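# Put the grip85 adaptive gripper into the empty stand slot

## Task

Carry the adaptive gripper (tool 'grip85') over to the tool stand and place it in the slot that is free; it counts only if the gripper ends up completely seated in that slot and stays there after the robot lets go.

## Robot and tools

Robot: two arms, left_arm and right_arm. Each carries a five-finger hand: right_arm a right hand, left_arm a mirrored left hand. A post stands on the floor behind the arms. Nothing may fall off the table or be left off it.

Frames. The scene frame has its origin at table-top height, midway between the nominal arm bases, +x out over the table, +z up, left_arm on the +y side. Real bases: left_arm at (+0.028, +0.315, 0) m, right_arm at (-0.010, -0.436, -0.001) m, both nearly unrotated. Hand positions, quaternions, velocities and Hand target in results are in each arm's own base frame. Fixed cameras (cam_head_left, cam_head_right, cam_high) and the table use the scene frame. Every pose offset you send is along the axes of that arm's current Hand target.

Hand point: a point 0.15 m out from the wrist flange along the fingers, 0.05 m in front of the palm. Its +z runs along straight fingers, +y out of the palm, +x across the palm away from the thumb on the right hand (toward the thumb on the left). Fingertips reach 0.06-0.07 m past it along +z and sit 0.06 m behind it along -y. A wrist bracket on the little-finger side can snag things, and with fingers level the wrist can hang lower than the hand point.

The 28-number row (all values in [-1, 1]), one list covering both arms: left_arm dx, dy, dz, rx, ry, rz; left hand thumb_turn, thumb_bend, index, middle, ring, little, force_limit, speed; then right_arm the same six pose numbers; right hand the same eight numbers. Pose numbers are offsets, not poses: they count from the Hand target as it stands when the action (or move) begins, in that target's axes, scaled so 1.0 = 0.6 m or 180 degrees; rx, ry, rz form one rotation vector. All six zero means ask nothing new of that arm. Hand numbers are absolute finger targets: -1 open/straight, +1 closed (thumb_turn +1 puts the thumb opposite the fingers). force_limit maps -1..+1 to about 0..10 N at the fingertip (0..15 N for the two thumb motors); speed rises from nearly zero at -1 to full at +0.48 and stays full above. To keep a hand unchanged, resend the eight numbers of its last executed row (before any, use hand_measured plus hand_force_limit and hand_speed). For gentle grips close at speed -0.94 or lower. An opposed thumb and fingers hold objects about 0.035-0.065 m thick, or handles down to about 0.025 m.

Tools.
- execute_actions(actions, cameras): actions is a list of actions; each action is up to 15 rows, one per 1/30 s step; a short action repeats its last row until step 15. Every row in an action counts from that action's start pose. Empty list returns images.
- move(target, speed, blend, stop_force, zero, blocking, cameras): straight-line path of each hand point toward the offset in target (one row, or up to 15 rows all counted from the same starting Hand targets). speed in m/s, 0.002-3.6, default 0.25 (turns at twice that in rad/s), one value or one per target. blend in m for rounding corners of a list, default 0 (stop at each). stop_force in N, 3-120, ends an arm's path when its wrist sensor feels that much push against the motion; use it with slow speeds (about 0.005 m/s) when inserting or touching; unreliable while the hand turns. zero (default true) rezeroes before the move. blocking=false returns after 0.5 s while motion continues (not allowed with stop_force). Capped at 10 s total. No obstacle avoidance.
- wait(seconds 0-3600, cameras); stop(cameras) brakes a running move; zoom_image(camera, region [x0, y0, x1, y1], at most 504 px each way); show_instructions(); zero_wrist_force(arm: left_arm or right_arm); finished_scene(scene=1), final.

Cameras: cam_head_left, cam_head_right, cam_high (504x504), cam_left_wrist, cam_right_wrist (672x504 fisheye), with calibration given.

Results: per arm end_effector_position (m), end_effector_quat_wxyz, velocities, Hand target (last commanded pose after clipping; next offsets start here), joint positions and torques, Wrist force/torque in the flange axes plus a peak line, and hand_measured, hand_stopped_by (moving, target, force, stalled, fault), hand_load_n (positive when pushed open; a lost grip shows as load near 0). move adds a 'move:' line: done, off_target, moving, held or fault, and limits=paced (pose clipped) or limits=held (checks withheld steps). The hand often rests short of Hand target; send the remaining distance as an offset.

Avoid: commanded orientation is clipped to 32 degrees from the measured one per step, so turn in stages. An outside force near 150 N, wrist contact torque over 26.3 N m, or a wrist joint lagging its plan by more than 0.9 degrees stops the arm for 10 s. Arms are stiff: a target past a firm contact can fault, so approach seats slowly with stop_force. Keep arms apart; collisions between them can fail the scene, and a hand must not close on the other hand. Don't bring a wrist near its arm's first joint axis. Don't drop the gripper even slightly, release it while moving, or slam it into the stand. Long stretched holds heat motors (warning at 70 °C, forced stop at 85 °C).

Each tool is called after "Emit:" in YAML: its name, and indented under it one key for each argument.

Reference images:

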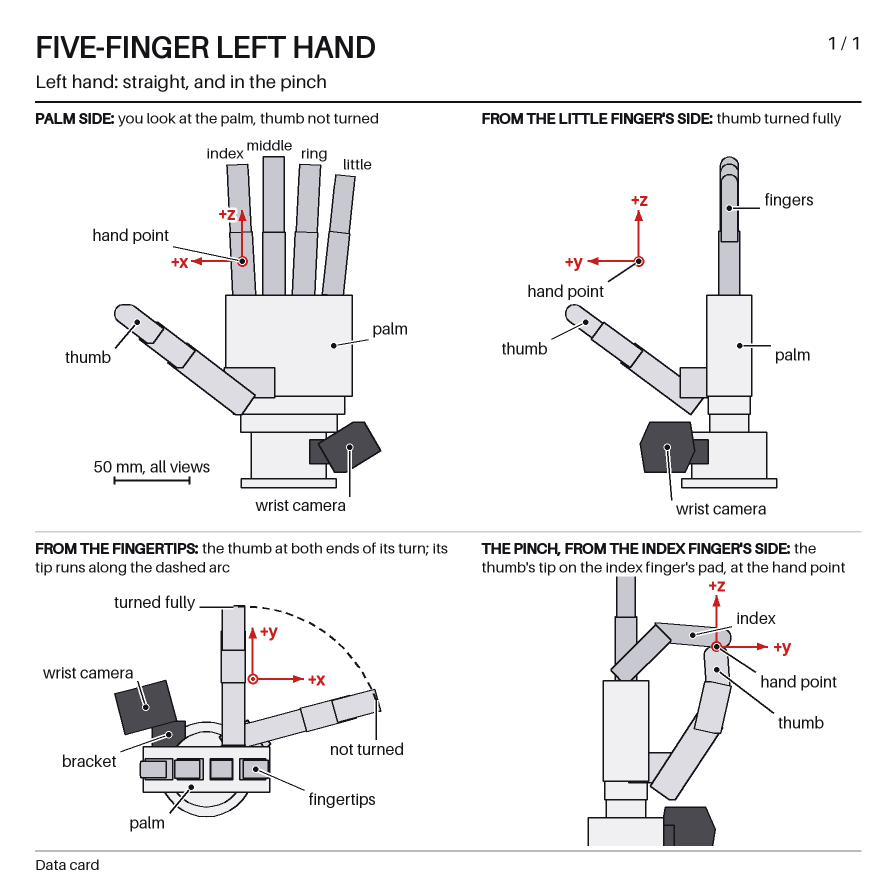

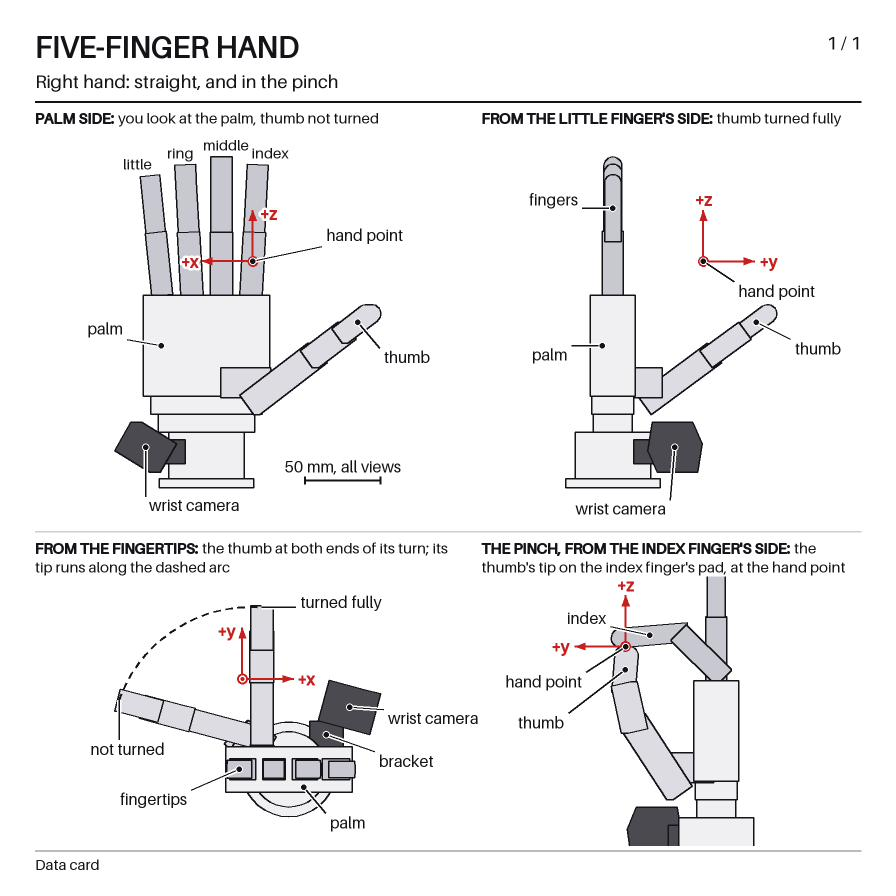

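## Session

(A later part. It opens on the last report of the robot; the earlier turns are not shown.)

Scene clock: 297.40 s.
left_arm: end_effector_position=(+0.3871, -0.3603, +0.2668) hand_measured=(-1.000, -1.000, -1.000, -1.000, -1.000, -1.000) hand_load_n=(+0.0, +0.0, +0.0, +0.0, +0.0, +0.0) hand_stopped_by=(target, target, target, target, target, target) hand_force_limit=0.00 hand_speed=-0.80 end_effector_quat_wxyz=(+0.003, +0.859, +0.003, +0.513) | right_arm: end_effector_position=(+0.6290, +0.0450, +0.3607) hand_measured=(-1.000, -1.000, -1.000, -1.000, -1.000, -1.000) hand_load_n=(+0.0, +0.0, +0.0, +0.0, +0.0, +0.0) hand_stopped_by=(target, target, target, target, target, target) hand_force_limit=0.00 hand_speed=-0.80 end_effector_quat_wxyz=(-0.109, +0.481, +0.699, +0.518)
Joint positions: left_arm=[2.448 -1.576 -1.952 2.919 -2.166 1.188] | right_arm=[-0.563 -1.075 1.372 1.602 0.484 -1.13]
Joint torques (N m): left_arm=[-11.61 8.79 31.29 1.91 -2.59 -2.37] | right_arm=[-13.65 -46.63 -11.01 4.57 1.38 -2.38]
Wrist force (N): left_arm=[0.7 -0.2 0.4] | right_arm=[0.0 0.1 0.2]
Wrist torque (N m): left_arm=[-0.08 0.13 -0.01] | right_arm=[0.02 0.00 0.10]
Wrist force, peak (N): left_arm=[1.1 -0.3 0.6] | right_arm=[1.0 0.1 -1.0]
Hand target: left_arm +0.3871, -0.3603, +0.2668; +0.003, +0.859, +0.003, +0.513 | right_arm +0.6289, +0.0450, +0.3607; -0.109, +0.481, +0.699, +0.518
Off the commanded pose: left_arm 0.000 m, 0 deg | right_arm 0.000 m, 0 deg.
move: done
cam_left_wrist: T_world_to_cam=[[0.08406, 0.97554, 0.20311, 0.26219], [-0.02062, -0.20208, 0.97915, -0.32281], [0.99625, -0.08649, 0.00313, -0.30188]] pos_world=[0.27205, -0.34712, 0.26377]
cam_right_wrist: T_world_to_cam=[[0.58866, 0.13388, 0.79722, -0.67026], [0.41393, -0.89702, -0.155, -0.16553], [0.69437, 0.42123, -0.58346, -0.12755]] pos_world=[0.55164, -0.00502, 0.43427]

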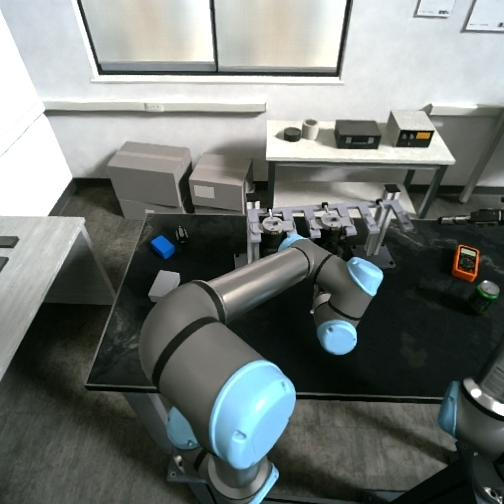

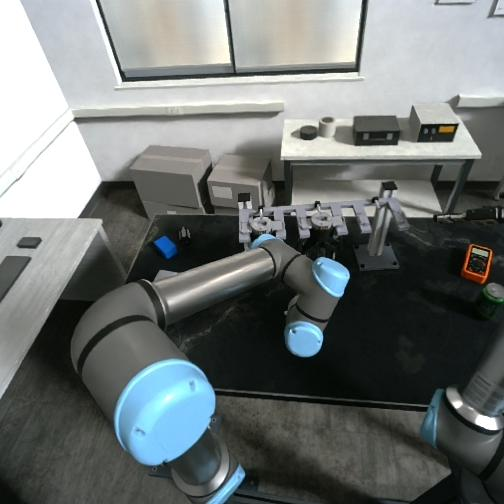

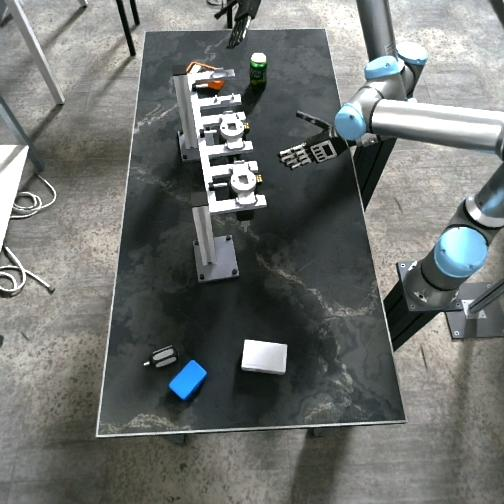

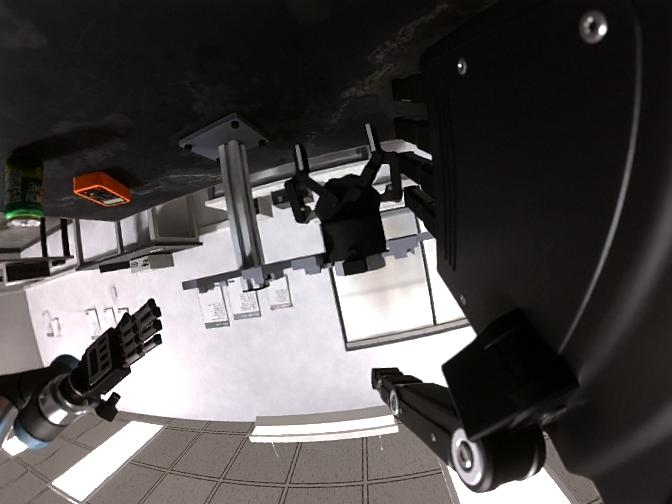

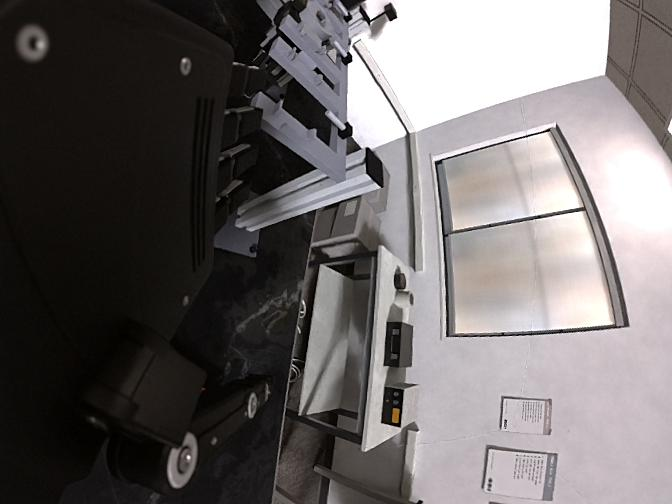

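Emit:
move:
  target:
    - [0,0,0,0,0,0,-1,-1,-1,-1,-1,-1,0,-0.8,-0.034,-0.127,-0.002,-0.260,0.153,-0.757,-1,-1,-1,-1,-1,-1,0,-0.8]
  speed: 0.25
  cameras: ["all"]

Scene clock: 313.70 s.
left_arm: end_effector_position=(+0.3871, -0.3603, +0.2668) hand_measured=(-1.000, -1.000, -1.000, -1.000, -1.000, -1.000) hand_load_n=(+0.0, +0.0, +0.0, +0.0, +0.0, +0.0) hand_stopped_by=(target, target, target, target, target, target) hand_force_limit=0.00 hand_speed=-0.80 end_effector_quat_wxyz=(+0.003, +0.859, +0.003, +0.513) | right_arm: end_effector_position=(+0.5792, +0.0325, +0.3008) hand_measured=(-1.000, -1.000, -1.000, -1.000, -1.000, -1.000) hand_load_n=(+0.0, +0.0, +0.0, +0.0, +0.0, +0.0) hand_stopped_by=(target, target, target, target, target, target) hand_force_limit=0.00 hand_speed=-0.80 end_effector_quat_wxyz=(-0.451, +0.544, -0.451, -0.545)
Joint positions: left_arm=[2.448 -1.576 -1.952 2.919 -2.166 1.188] | right_arm=[-0.474 -0.525 1.077 2.591 0.663 -4.713]
Joint torques (N m): left_arm=[-11.58 9.02 30.14 1.55 -2.44 -2.25] | right_arm=[12.84 -50.36 -25.17 2.93 2.46 -2.29]
Wrist force (N): left_arm=[0.7 -0.2 0.8] | right_arm=[3.2 0.3 0.0]
Wrist torque (N m): left_arm=[-0.10 0.16 -0.01] | right_arm=[0.09 -0.44 0.29]
Wrist force, peak (N): left_arm=[1.1 -0.1 0.6] | right_arm=[3.5 0.1 0.0]
Hand target: left_arm +0.3871, -0.3603, +0.2668; +0.003, +0.859, +0.003, +0.513 | right_arm +0.5792, +0.0325, +0.3008; -0.451, +0.545, -0.450, -0.545
Off the commanded pose: left_arm 0.000 m, 0 deg | right_arm 0.000 m, 0 deg.
move: done
cam_left_wrist: T_world_to_cam=[[0.08406, 0.97554, 0.20311, 0.26219], [-0.02062, -0.20208, 0.97915, -0.32281], [0.99625, -0.08649, 0.00313, -0.30188]] pos_world=[0.27205, -0.34712, 0.26377]
cam_right_wrist: T_world_to_cam=[[-0.93279, -0.21515, -0.28915, 0.62785], [-0.12233, -0.56563, 0.81553, -0.15754], [-0.33902, 0.79609, 0.5013, 0.13745]] pos_world=[0.61298, -0.06345, 0.24112]

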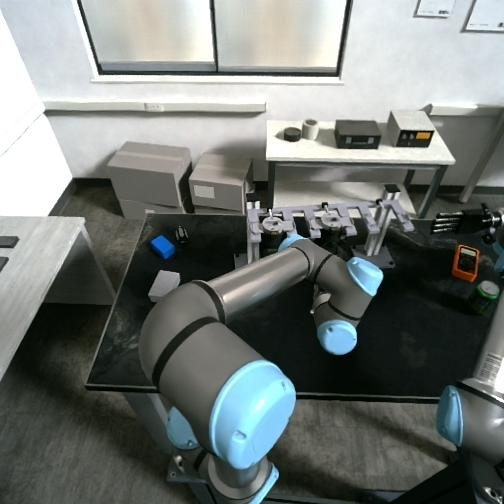

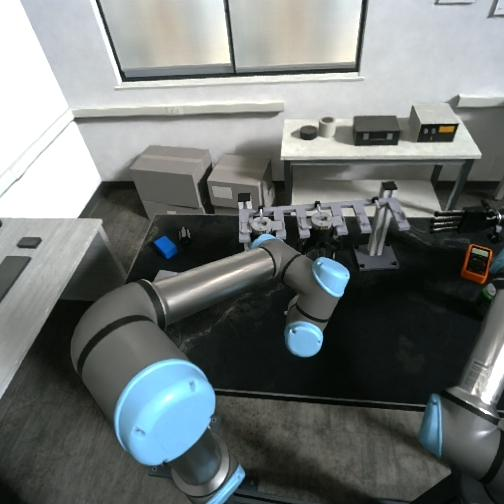

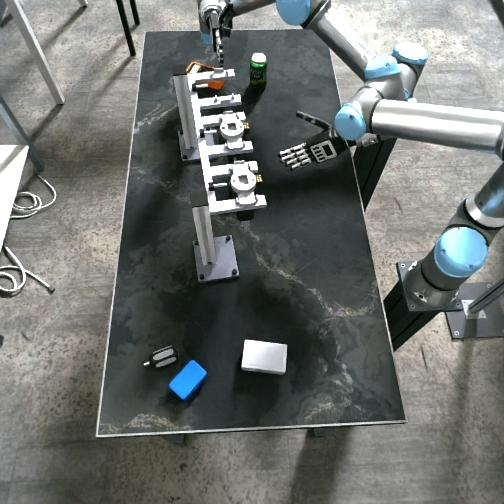

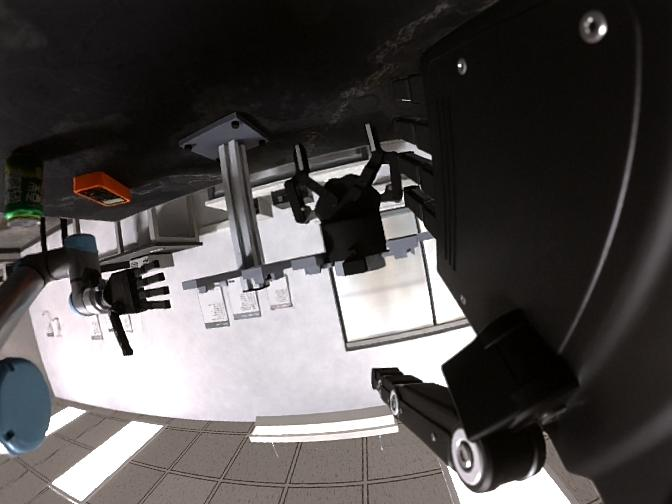

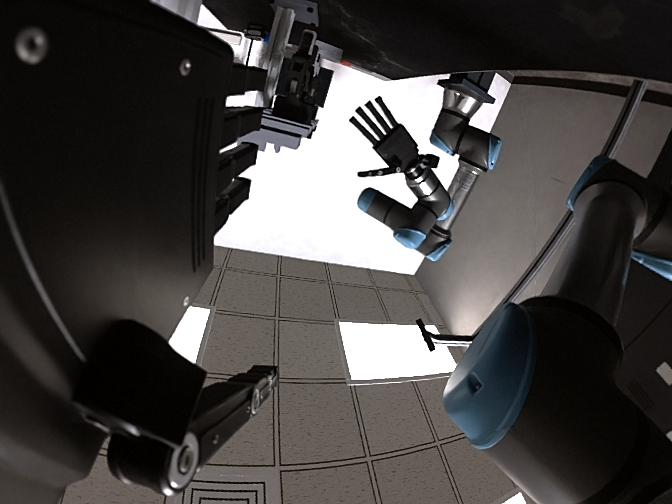

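Emit:
zoom_image:
  camera: "cam_right_wrist"
  region: [220, 0, 420, 160]

Scaled by 2.520 from the camera's image (finer frame: 960x720).

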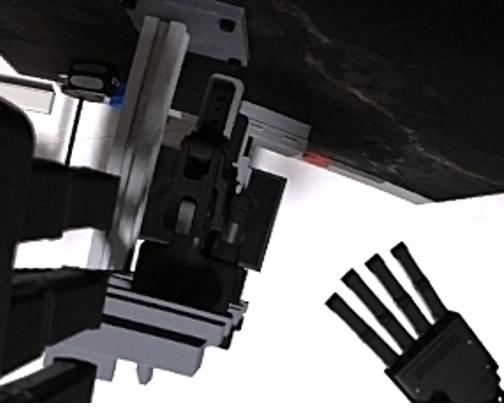

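Emit:
zoom_image:
  camera: "cam_head_right"
  region: [404, 190, 504, 330]

Emit:
zoom_image:
  camera: "cam_high"
  region: [170, 10, 290, 110]

Emit:
zoom_image:
  camera: "cam_left_wrist"
  region: [0, 130, 180, 280]

Scaled by 3.600 from the camera's image (finer frame: 720x720).

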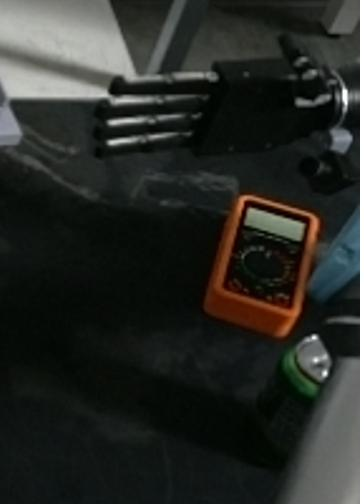

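Scaled by 4.200 from the camera's image (finer frame: 720x720).

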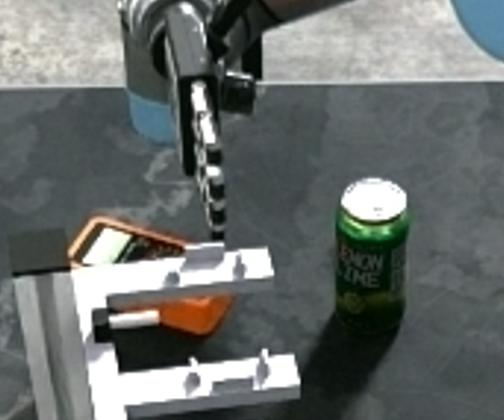

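Scaled by 2.800 from the camera's image (finer frame: 960x720).

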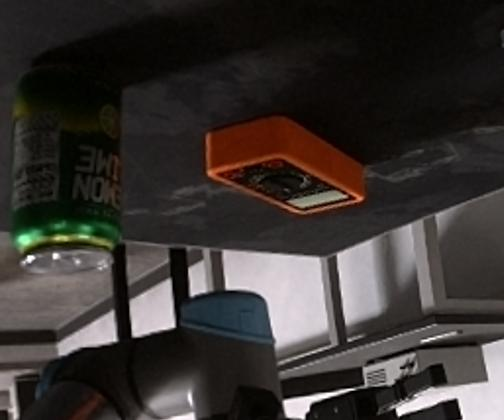

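Emit:
move:
  target: [0,0,0,0,0,0,-1,-1,-1,-1,-1,-1,0,-0.8,0.063,-0.025,0.114,0.045,0,0,-1,-1,-1,-1,-1,-1,0,-0.8]
  speed: 0.15
  cameras: ["cam_left_wrist","cam_right_wrist","cam_head_right","cam_high"]

Emit:
zoom_image:
  camera: "cam_right_wrist"
  region: [220, 0, 420, 160]

Emit:
zoom_image:
  camera: "cam_left_wrist"
  region: [0, 120, 300, 350]

Scene clock: 391.40 s.
left_arm: end_effector_position=(+0.3871, -0.3603, +0.2668) hand_measured=(-1.000, -1.000, -1.000, -1.000, -1.000, -1.000) hand_load_n=(+0.0, +0.0, +0.0, +0.0, +0.0, +0.0) hand_stopped_by=(target, target, target, target, target, target) hand_force_limit=0.00 hand_speed=-0.80 end_effector_quat_wxyz=(+0.003, +0.859, +0.003, +0.513) | right_arm: end_effector_position=(+0.5810, +0.1024, +0.2631) hand_measured=(-1.000, -1.000, -1.000, -1.000, -1.000, -1.000) hand_load_n=(+0.0, +0.0, +0.0, +0.0, +0.0, +0.0) hand_stopped_by=(target, target, target, target, target, target) hand_force_limit=0.00 hand_speed=-0.80 end_effector_quat_wxyz=(+0.488, -0.512, +0.488, +0.512)
Joint positions: left_arm=[2.448 -1.576 -1.952 2.919 -2.166 1.188] | right_arm=[-0.419 -0.564 1.279 2.428 0.467 -4.714]
Joint torques (N m): left_arm=[-11.55 10.22 27.57 0.62 -2.11 -1.96] | right_arm=[12.69 -62.02 -8.83 -0.99 -3.21 0.96]
Wrist force (N): left_arm=[0.7 -0.2 0.7] | right_arm=[3.0 0.5 0.3]
Wrist torque (N m): left_arm=[-0.08 0.15 -0.01] | right_arm=[0.08 -0.42 0.30]
Wrist force, peak (N): left_arm=[1.0 0.0 0.9] | right_arm=[3.8 0.4 0.0]
Hand target: left_arm +0.3871, -0.3603, +0.2668; +0.003, +0.859, +0.003, +0.513 | right_arm +0.5811, +0.1025, +0.2631; +0.488, -0.511, +0.488, +0.512
Off the commanded pose: left_arm 0.000 m, 0 deg | right_arm 0.000 m, 0 deg.
move: done
cam_left_wrist: T_world_to_cam=[[0.08406, 0.97554, 0.20311, 0.26219], [-0.02062, -0.20208, 0.97915, -0.32281], [0.99625, -0.08649, 0.00313, -0.30188]] pos_world=[0.27205, -0.34712, 0.26377]
cam_right_wrist: T_world_to_cam=[[-0.95359, -0.08217, -0.28968, 0.63237], [-0.20094, -0.54283, 0.81545, -0.04376], [-0.22425, 0.83581, 0.50113, 0.03062]] pos_world=[0.6011, 0.00262, 0.20352]
Images, in order (width x height): cam_head_right 504x504, cam_high 504x504, cam_left_wrist 672x504, cam_right_wrist 672x504.

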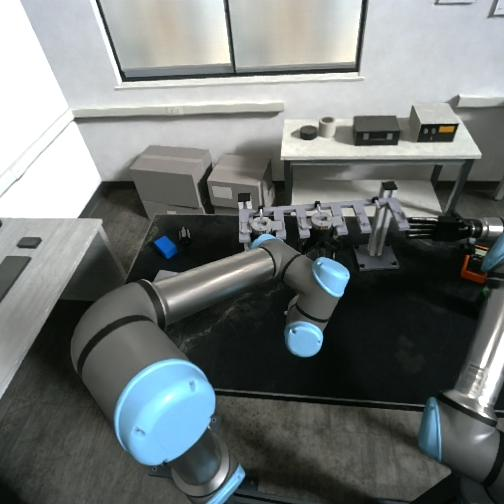

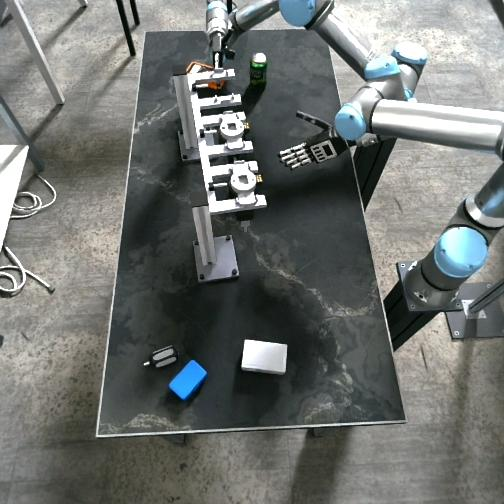

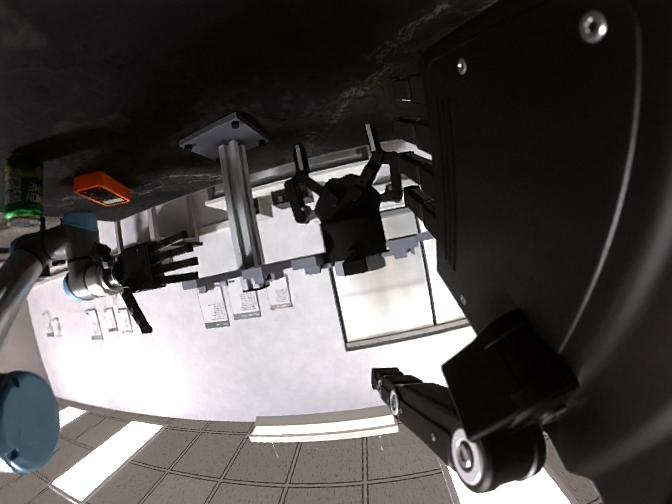

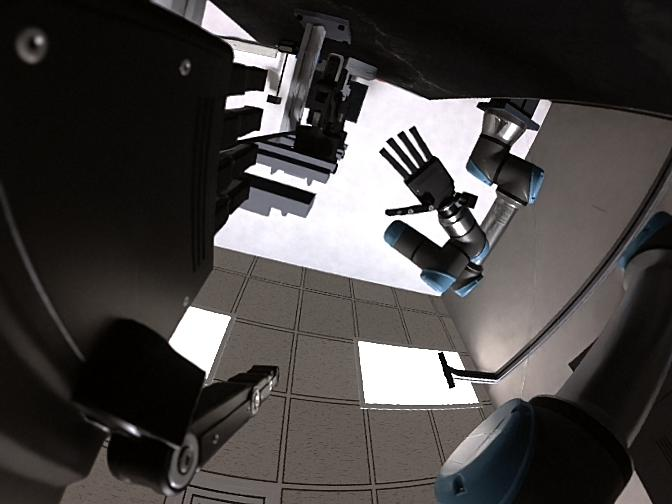

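Scaled by 2.520 from the camera's image (finer frame: 960x720).

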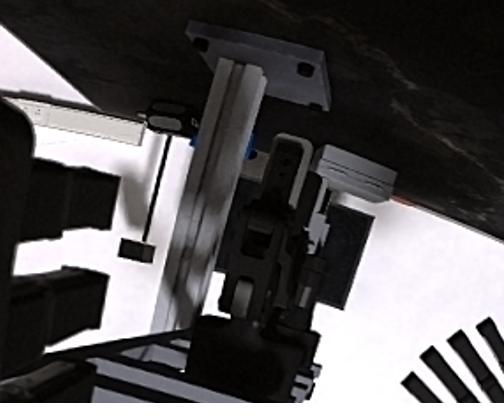

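Scaled by 1.680 from the camera's image (finer frame: 960x720).

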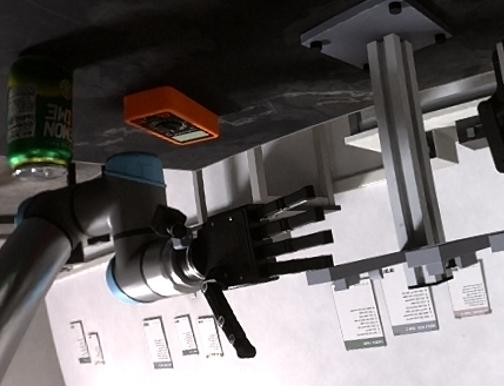

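Emit:
move:
  target:
    - [0,0,0,0,0,0,-1,-1,-1,-1,-1,-1,0,-0.8,-0.167,0.05,-0.233,0,0,0,-1,-1,-1,-1,-1,-1,0,-0.8]
    - [0,0,0,0,0,0,-1,-1,-1,-1,-1,-1,0,-0.8,-0.128,0.1,-0.3,0,0.5,0,-1,-1,-1,-1,-1,-1,0,-0.8]
  speed: 0.3
  blend: [0.03,0]
  cameras: ["cam_left_wrist","cam_right_wrist","cam_head_right","cam_high"]

Scene clock: 440.23 s.
left_arm: end_effector_position=(+0.3871, -0.3603, +0.2668) hand_measured=(-1.000, -1.000, -1.000, -1.000, -1.000, -1.000) hand_load_n=(+0.0, +0.0, +0.0, +0.0, +0.0, +0.0) hand_stopped_by=(target, target, target, target, target, target) hand_force_limit=0.00 hand_speed=-0.80 end_effector_quat_wxyz=(+0.003, +0.859, +0.003, +0.513) | right_arm: end_effector_position=(+0.5298, -0.0802, +0.3397) hand_measured=(-1.000, -1.000, -1.000, -1.000, -1.000, -1.000) hand_load_n=(+0.0, +0.0, +0.0, +0.0, +0.0, +0.0) hand_stopped_by=(target, target, target, target, target, target) hand_force_limit=0.00 hand_speed=-0.80 end_effector_quat_wxyz=(+0.000, +0.724, -0.690, -0.001)
Joint positions: left_arm=[2.448 -1.576 -1.952 2.919 -2.166 1.188] | right_arm=[-0.405 -0.699 0.296 1.975 1.57 -3.594]
Joint torques (N m): left_arm=[-10.98 10.29 25.72 0.13 -2.02 -1.71] | right_arm=[12.32 -61.94 -9.44 0.94 2.75 2.41]
Wrist force (N): left_arm=[0.9 -0.3 0.8] | right_arm=[1.0 0.9 0.8]
Wrist torque (N m): left_arm=[-0.10 0.12 0.01] | right_arm=[0.08 -0.23 0.05]
Wrist force, peak (N): left_arm=[1.1 -0.1 0.9] | right_arm=[3.7 0.2 1.6]
Hand target: left_arm +0.3871, -0.3603, +0.2668; +0.003, +0.859, +0.003, +0.513 | right_arm +0.5297, -0.0802, +0.3397; +0.000, +0.724, -0.690, +0.000
Off the commanded pose: left_arm 0.000 m, 0 deg | right_arm 0.000 m, 0 deg.
move: done
cam_left_wrist: T_world_to_cam=[[0.08406, 0.97554, 0.20311, 0.26219], [-0.02062, -0.20208, 0.97915, -0.32281], [0.99625, -0.08649, 0.00313, -0.30188]] pos_world=[0.27205, -0.34712, 0.26377]
cam_right_wrist: T_world_to_cam=[[-0.94144, -0.33519, 0.03665, 0.45299], [-0.26534, 0.80353, 0.53286, 0.02255], [-0.20806, 0.49193, -0.84541, 0.55469]] pos_world=[0.54786, -0.13915, 0.44032]
Images, in order (width x height): cam_head_right 504x504, cam_high 504x504, cam_left_wrist 672x504, cam_right_wrist 672x504.

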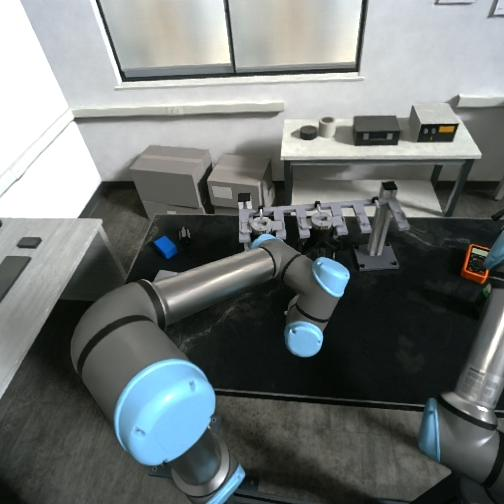

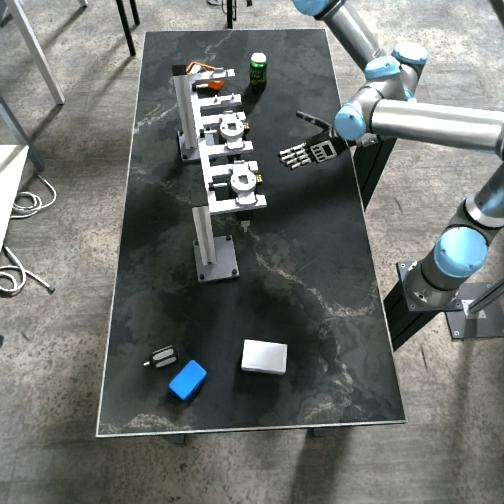

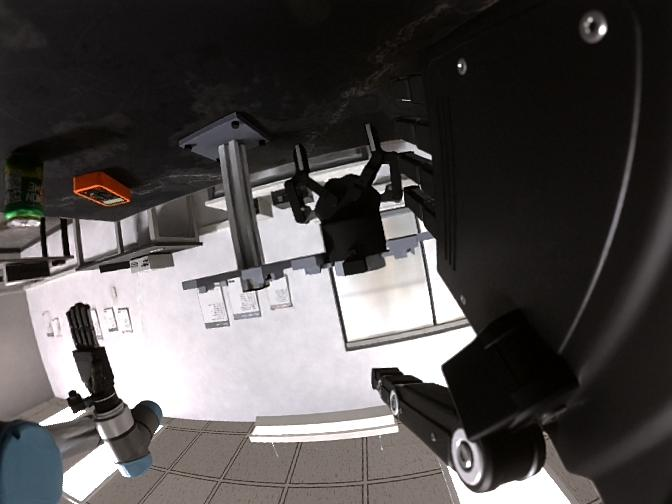

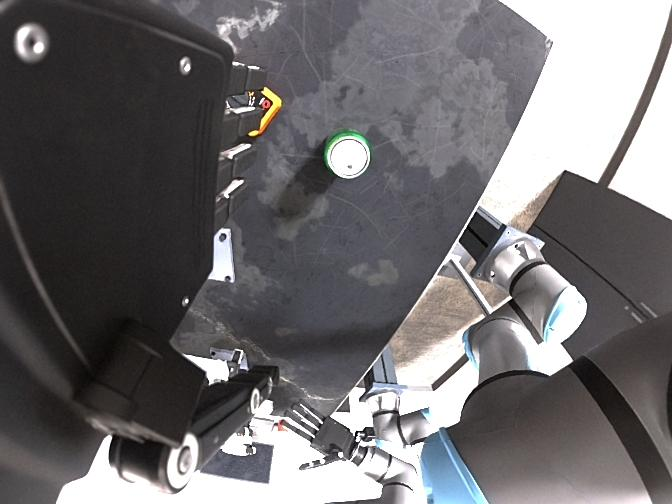

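Emit:
move:
  target: [0,0,0,0,0,0,-1,-1,-1,-1,-1,-1,0,-0.8,0,0,0.375,0,0,0,-1,-1,-1,-1,-1,-1,0,-0.8]
  speed: 0.12
  stop_force: 12
  cameras: ["cam_left_wrist","cam_right_wrist","cam_head_right"]

Scene clock: 468.97 s.
left_arm: end_effector_position=(+0.3871, -0.3603, +0.2668) hand_measured=(-1.000, -1.000, -1.000, -1.000, -1.000, -1.000) hand_load_n=(+0.0, +0.0, +0.0, +0.0, +0.0, +0.0) hand_stopped_by=(target, target, target, target, target, target) hand_force_limit=0.00 hand_speed=-0.80 end_effector_quat_wxyz=(+0.003, +0.859, +0.003, +0.513) | right_arm: end_effector_position=(+0.5296, -0.0800, +0.1147) hand_measured=(-1.000, -1.000, -1.000, -1.000, -1.000, -1.000) hand_load_n=(+0.0, +0.0, +0.0, +0.0, +0.0, +0.0) hand_stopped_by=(target, target, target, target, target, target) hand_force_limit=0.00 hand_speed=-0.80 end_effector_quat_wxyz=(+0.000, +0.724, -0.690, +0.000)
Joint positions: left_arm=[2.448 -1.576 -1.952 2.919 -2.166 1.188] | right_arm=[-0.405 -0.77 1.011 1.33 1.57 -3.594]
Joint torques (N m): left_arm=[-11.46 11.41 24.13 -0.09 -1.85 -1.63] | right_arm=[-13.83 -42.47 -9.74 0.82 -3.02 -2.78]
Wrist force (N): left_arm=[0.6 0.1 0.7] | right_arm=[1.1 1.2 0.7]
Wrist torque (N m): left_arm=[-0.05 0.16 -0.02] | right_arm=[0.14 -0.22 0.11]
Wrist force, peak (N): left_arm=[1.0 0.0 1.0] | right_arm=[1.5 1.2 1.3]
Hand target: left_arm +0.3871, -0.3603, +0.2668; +0.003, +0.859, +0.003, +0.513 | right_arm +0.5296, -0.0800, +0.1147; +0.000, +0.724, -0.690, +0.000
Off the commanded pose: left_arm 0.000 m, 0 deg | right_arm 0.000 m, 0 deg.
move: done
cam_left_wrist: T_world_to_cam=[[0.08406, 0.97554, 0.20311, 0.26219], [-0.02062, -0.20208, 0.97915, -0.32281], [0.99625, -0.08649, 0.00313, -0.30188]] pos_world=[0.27205, -0.34712, 0.26377]
cam_right_wrist: T_world_to_cam=[[-0.94146, -0.33514, 0.03665, 0.46126], [-0.26535, 0.80366, 0.53266, 0.14224], [-0.20797, 0.49175, -0.84554, 0.36425]] pos_world=[0.54776, -0.13885, 0.21532]
Images, in order (width x height): cam_head_right 504x504, cam_left_wrist 672x504, cam_right_wrist 672x504.

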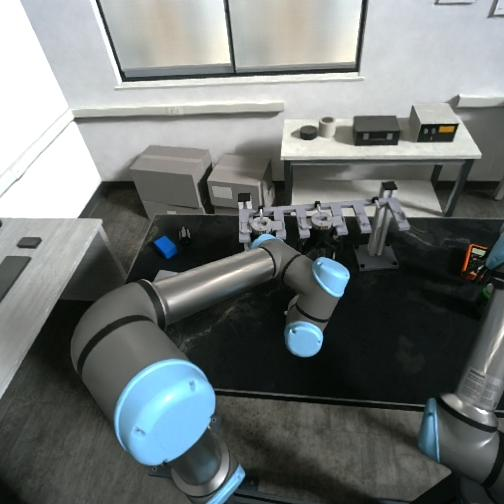

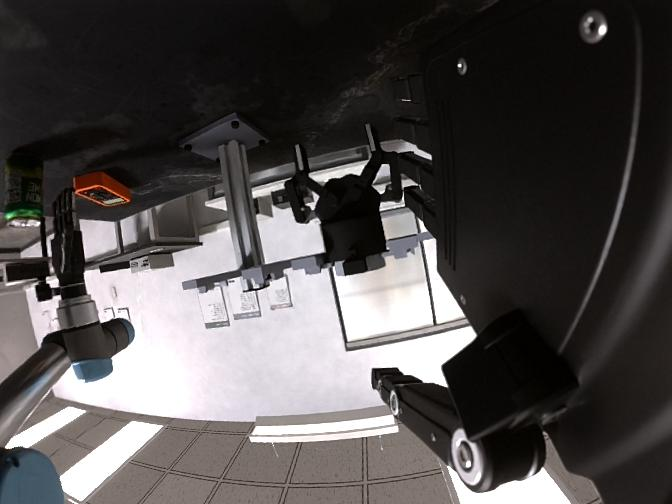

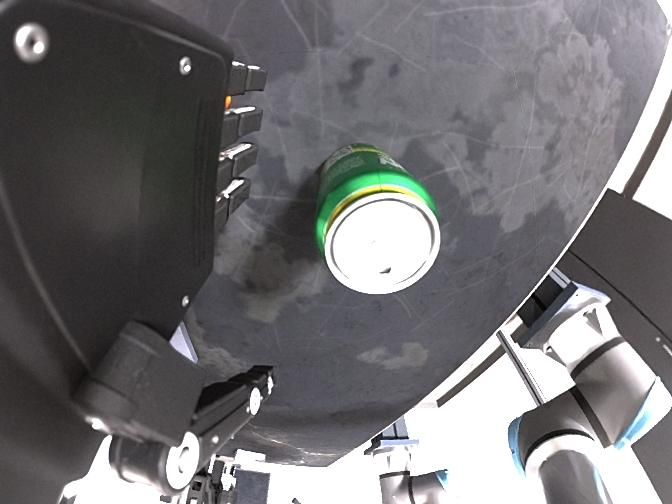

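Emit:
zoom_image:
  camera: "cam_right_wrist"
  region: [180, 40, 320, 240]

Emit:
zoom_image:
  camera: "cam_left_wrist"
  region: [0, 130, 180, 330]

Scaled by 2.520 from the camera's image (finer frame: 960x720).

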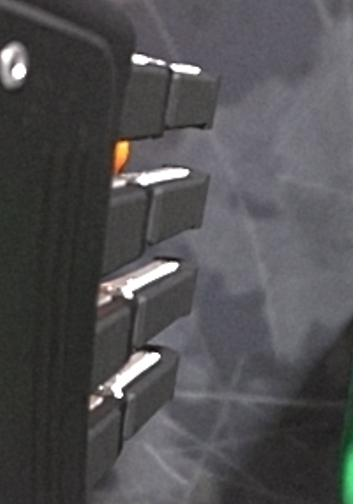

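Scaled by 2.520 from the camera's image (finer frame: 960x720).

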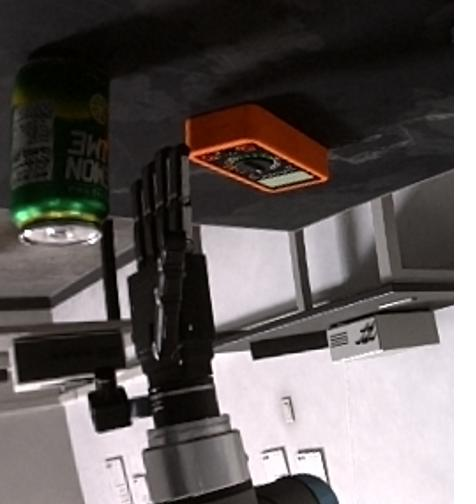

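Emit:
move:
  target:
    - [0,0,0,0,0,0,-1,-1,-1,-1,-1,-1,0,-0.8,0,0,0.043,0,0,0,-1,-1,-1,-1,-1,-1,0,-0.8]
    - [0,0,0,0,0,0,-1,-1,-1,-1,-1,-1,0,-0.8,0,-0.22,0.043,0,0,0,-1,-1,-1,-1,-1,-1,0,-0.8]
  speed: [0.05,0.06]
  cameras: ["cam_left_wrist","cam_right_wrist","cam_head_right","cam_high"]

Emit:
zoom_image:
  camera: "cam_left_wrist"
  region: [0, 130, 180, 330]

Scene clock: 482.13 s.
left_arm: end_effector_position=(+0.3871, -0.3603, +0.2668) hand_measured=(-1.000, -1.000, -1.000, -1.000, -1.000, -1.000) hand_load_n=(-0.5, +0.0, +0.0, +0.0, +0.0, +0.0) hand_stopped_by=(target, target, target, target, target, target) hand_force_limit=0.00 hand_speed=-0.80 end_effector_quat_wxyz=(+0.003, +0.859, +0.003, +0.513) | right_arm: end_effector_position=(+0.6599, -0.0735, +0.0885) hand_measured=(-1.000, -1.000, -1.000, -1.000, -1.000, -1.000) hand_load_n=(+0.0, +0.0, +0.0, +0.0, -0.5, +0.0) hand_stopped_by=(target, target, target, target, target, target) hand_force_limit=0.00 hand_speed=-0.80 end_effector_quat_wxyz=(-0.025, +0.721, -0.692, +0.031)
Joint positions: left_arm=[2.448 -1.576 -1.952 2.919 -2.166 1.188] | right_arm=[-0.331 -0.249 0.035 1.707 1.553 -3.512]
Joint torques (N m): left_arm=[-11.66 11.27 24.22 -0.4 -1.7 -1.54] | right_arm=[12.07 -54.37 -25.73 0.59 -2.95 2.13]
Wrist force (N): left_arm=[0.7 -0.1 0.6] | right_arm=[0.9 1.8 0.9]
Wrist torque (N m): left_arm=[-0.07 0.15 -0.01] | right_arm=[0.13 -0.24 0.04]
Wrist force, peak (N): left_arm=[1.1 -0.2 0.9] | right_arm=[1.9 1.6 0.4]
Hand target: left_arm +0.3871, -0.3603, +0.2668; +0.003, +0.859, +0.003, +0.513 | right_arm +0.6615, -0.0737, +0.0889; +0.000, +0.724, -0.690, +0.000
Off the commanded pose: left_arm 0.000 m, 0 deg | right_arm 0.002 m, 5 deg.
elbow stopped short (right arm): the move would have taken joint 3 (elbow) straighter than the controller allows.
move: off_target (right_arm)
cam_left_wrist: T_world_to_cam=[[0.08406, 0.97554, 0.20311, 0.26219], [-0.02062, -0.20208, 0.97915, -0.32281], [0.99625, -0.08649, 0.00313, -0.30188]] pos_world=[0.27205, -0.34712, 0.26377]
cam_right_wrist: T_world_to_cam=[[-0.9438, -0.32859, -0.03562, 0.59544], [-0.30102, 0.81008, 0.50315, 0.21215], [-0.13648, 0.4856, -0.86346, 0.31987]] pos_world=[0.66949, -0.13153, 0.19066]
Images, in order (width x height): cam_head_right 504x504, cam_high 504x504, cam_left_wrist 672x504, cam_right_wrist 672x504.

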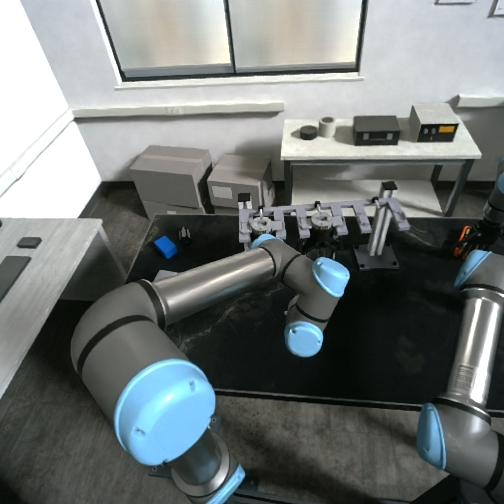

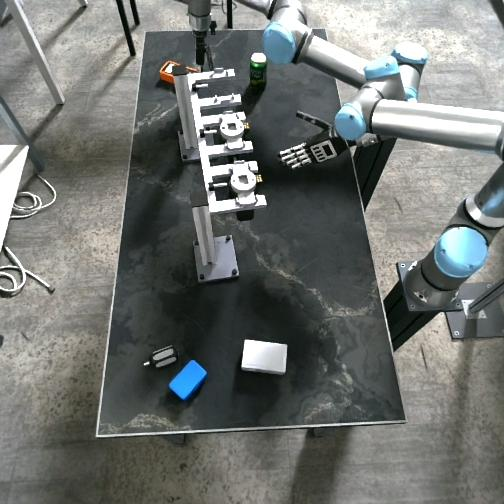

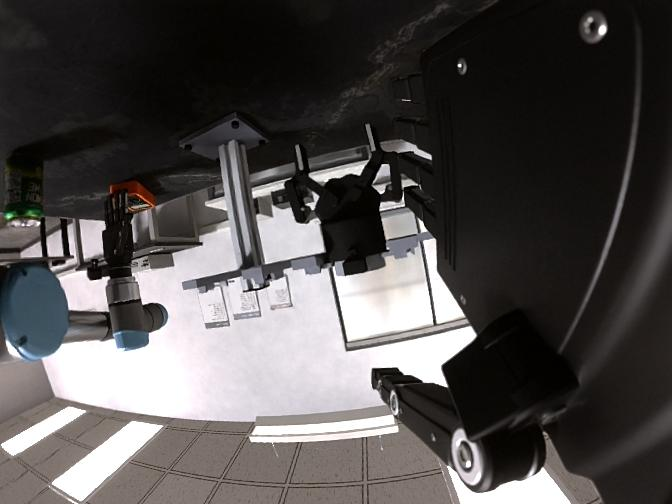

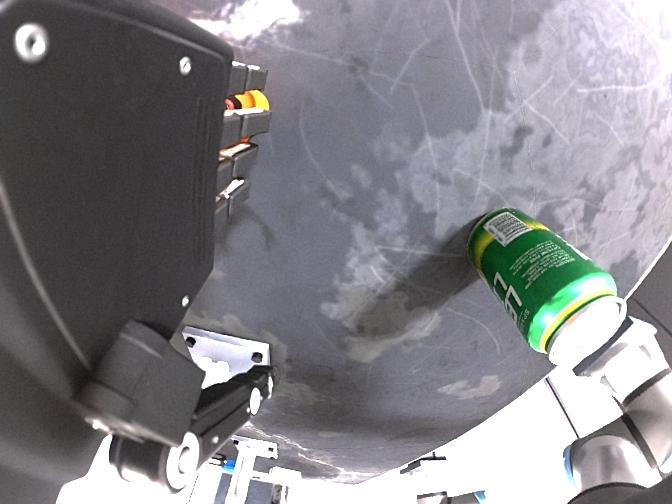

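Scaled by 2.520 from the camera's image (finer frame: 960x720).

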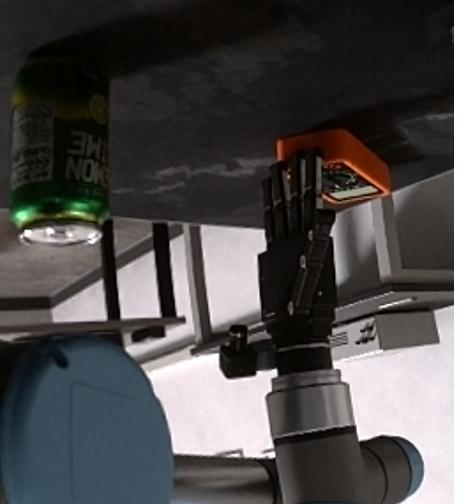

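Emit:
move:
  target:
    - [0,0,0,0,0,0,-1,-1,-1,-1,-1,-1,0,-0.8,0,0.05,0,0,0,0,-1,-1,-1,-1,-1,-1,0,-0.8]
    - [0,0,0,0,0,0,-1,-1,-1,-1,-1,-1,0,-0.8,0,0.13,-0.4,0,0,0,-1,-1,-1,-1,-1,-1,0,-0.8]
  speed: [0.1,0.25]
  blend: [0.01,0]
  cameras: ["cam_left_wrist","cam_high","cam_head_right"]

Emit:
zoom_image:
  camera: "cam_high"
  region: [130, 20, 270, 130]

Scene clock: 511.57 s.
left_arm: end_effector_position=(+0.3871, -0.3603, +0.2668) hand_measured=(-1.000, -1.000, -1.000, -1.000, -1.000, -1.000) hand_load_n=(+0.0, +0.0, +0.0, +0.0, -0.5, +0.0) hand_stopped_by=(target, target, target, target, target, target) hand_force_limit=0.00 hand_speed=-0.80 end_effector_quat_wxyz=(+0.003, +0.859, +0.003, +0.513) | right_arm: end_effector_position=(+0.5818, -0.0773, +0.3275) hand_measured=(-1.000, -1.000, -1.000, -1.000, -1.000, -1.000) hand_load_n=(+0.0, +0.0, +0.0, +0.0, +0.0, +0.0) hand_stopped_by=(target, target, target, target, target, target) hand_force_limit=0.00 hand_speed=-0.80 end_effector_quat_wxyz=(-0.060, +0.714, -0.694, +0.069)
Joint positions: left_arm=[2.448 -1.576 -1.952 2.919 -2.166 1.188] | right_arm=[-0.394 -0.585 0.035 1.948 1.51 -3.56]
Joint torques (N m): left_arm=[-11.84 12.12 22.19 -0.77 -1.57 -1.34] | right_arm=[-14.7 -62.01 -22.91 0.93 -3.41 -2.63]
Wrist force (N): left_arm=[0.9 -0.1 0.6] | right_arm=[1.4 1.3 0.7]
Wrist torque (N m): left_arm=[-0.06 0.12 0.00] | right_arm=[0.15 -0.30 0.28]
Wrist force, peak (N): left_arm=[1.1 -0.3 1.0] | right_arm=[1.4 2.1 1.1]
Hand target: left_arm +0.3871, -0.3603, +0.2668; +0.003, +0.859, +0.003, +0.513 | right_arm +0.5837, -0.0777, +0.3289; +0.000, +0.724, -0.690, +0.000
Off the commanded pose: left_arm 0.000 m, 0 deg | right_arm 0.002 m, 11 deg.
elbow stopped short (right arm): the move would have taken joint 3 (elbow) straighter than the controller allows.
move: off_target (right_arm)
cam_left_wrist: T_world_to_cam=[[0.08406, 0.97554, 0.20311, 0.26219], [-0.02062, -0.20208, 0.97915, -0.32281], [0.99625, -0.08649, 0.00313, -0.30188]] pos_world=[0.27205, -0.34712, 0.26377]
Images, in order (width x height): cam_head_right 504x504, cam_high 504x504, cam_left_wrist 672x504.

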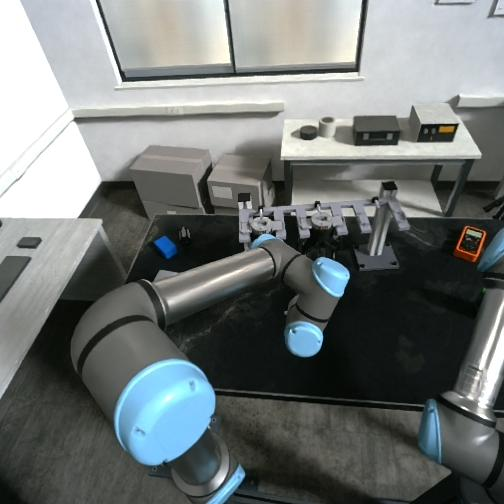

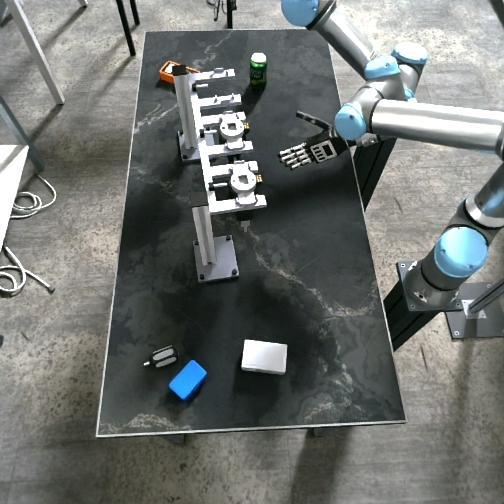

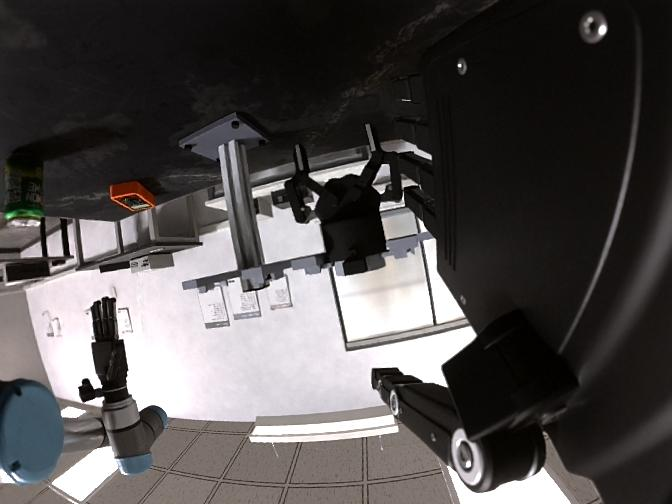

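Scaled by 3.600 from the camera's image (finer frame: 720x720).

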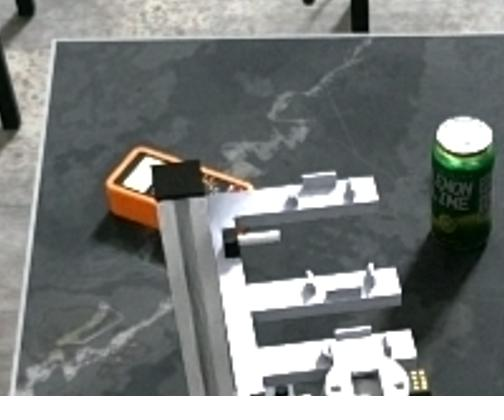

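Emit:
move:
  target:
    - [0,0,0,0,0,0,-1,-1,-1,-1,-1,-1,0,-0.8,0,0.15,-0.05,0,0,0,-1,-1,-1,-1,-1,-1,0,-0.8]
    - [0,0,0,0,0,0,-1,-1,-1,-1,-1,-1,0,-0.8,-0.2,0.017,0.0,0,-0.5,0,-1,-1,-1,-1,-1,-1,0,-0.8]
  speed: 0.3
  blend: [0.02,0]
  cameras: ["cam_left_wrist"]

Scene clock: 534.07 s.
left_arm: end_effector_position=(+0.3871, -0.3603, +0.2668) hand_measured=(-1.000, -1.000, -1.000, -1.000, -1.000, -1.000) hand_load_n=(+0.0, +0.0, +0.0, +0.0, +0.0, +0.0) hand_stopped_by=(target, target, target, target, target, target) hand_force_limit=0.00 hand_speed=-0.80 end_effector_quat_wxyz=(+0.003, +0.859, +0.003, +0.513) | right_arm: end_effector_position=(+0.5678, +0.0417, +0.3290) hand_measured=(-1.000, -1.000, -1.000, -1.000, -1.000, -1.000) hand_load_n=(+0.0, +0.0, +0.0, +0.0, +0.0, +0.0) hand_stopped_by=(target, target, target, target, target, target) hand_force_limit=0.00 hand_speed=-0.80 end_effector_quat_wxyz=(+0.488, -0.511, +0.488, +0.512)
Joint positions: left_arm=[2.448 -1.576 -1.952 2.919 -2.166 1.188] | right_arm=[-0.51 -0.657 1.265 2.535 0.558 -4.713]
Joint torques (N m): left_arm=[-11.46 12.01 22.72 -0.9 -1.36 -1.33] | right_arm=[13.18 -61.09 -6.44 2.74 -2.61 -2.22]
Wrist force (N): left_arm=[0.7 0.0 0.6] | right_arm=[2.7 0.0 -0.1]
Wrist torque (N m): left_arm=[-0.06 0.15 -0.02] | right_arm=[0.04 -0.38 0.25]
Wrist force, peak (N): left_arm=[1.0 -0.3 1.1] | right_arm=[3.2 0.0 1.1]
Hand target: left_arm +0.3871, -0.3603, +0.2668; +0.003, +0.859, +0.003, +0.513 | right_arm +0.5678, +0.0417, +0.3290; +0.488, -0.511, +0.488, +0.512
Off the commanded pose: left_arm 0.000 m, 0 deg | right_arm 0.000 m, 0 deg.
move: done
cam_left_wrist: T_world_to_cam=[[0.08406, 0.97554, 0.20311, 0.26219], [-0.02062, -0.20208, 0.97915, -0.32281], [0.99625, -0.08649, 0.00313, -0.30188]] pos_world=[0.27205, -0.34712, 0.26377]

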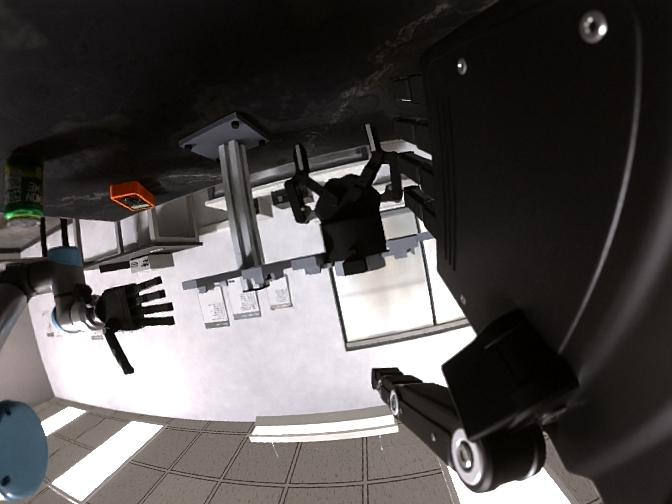

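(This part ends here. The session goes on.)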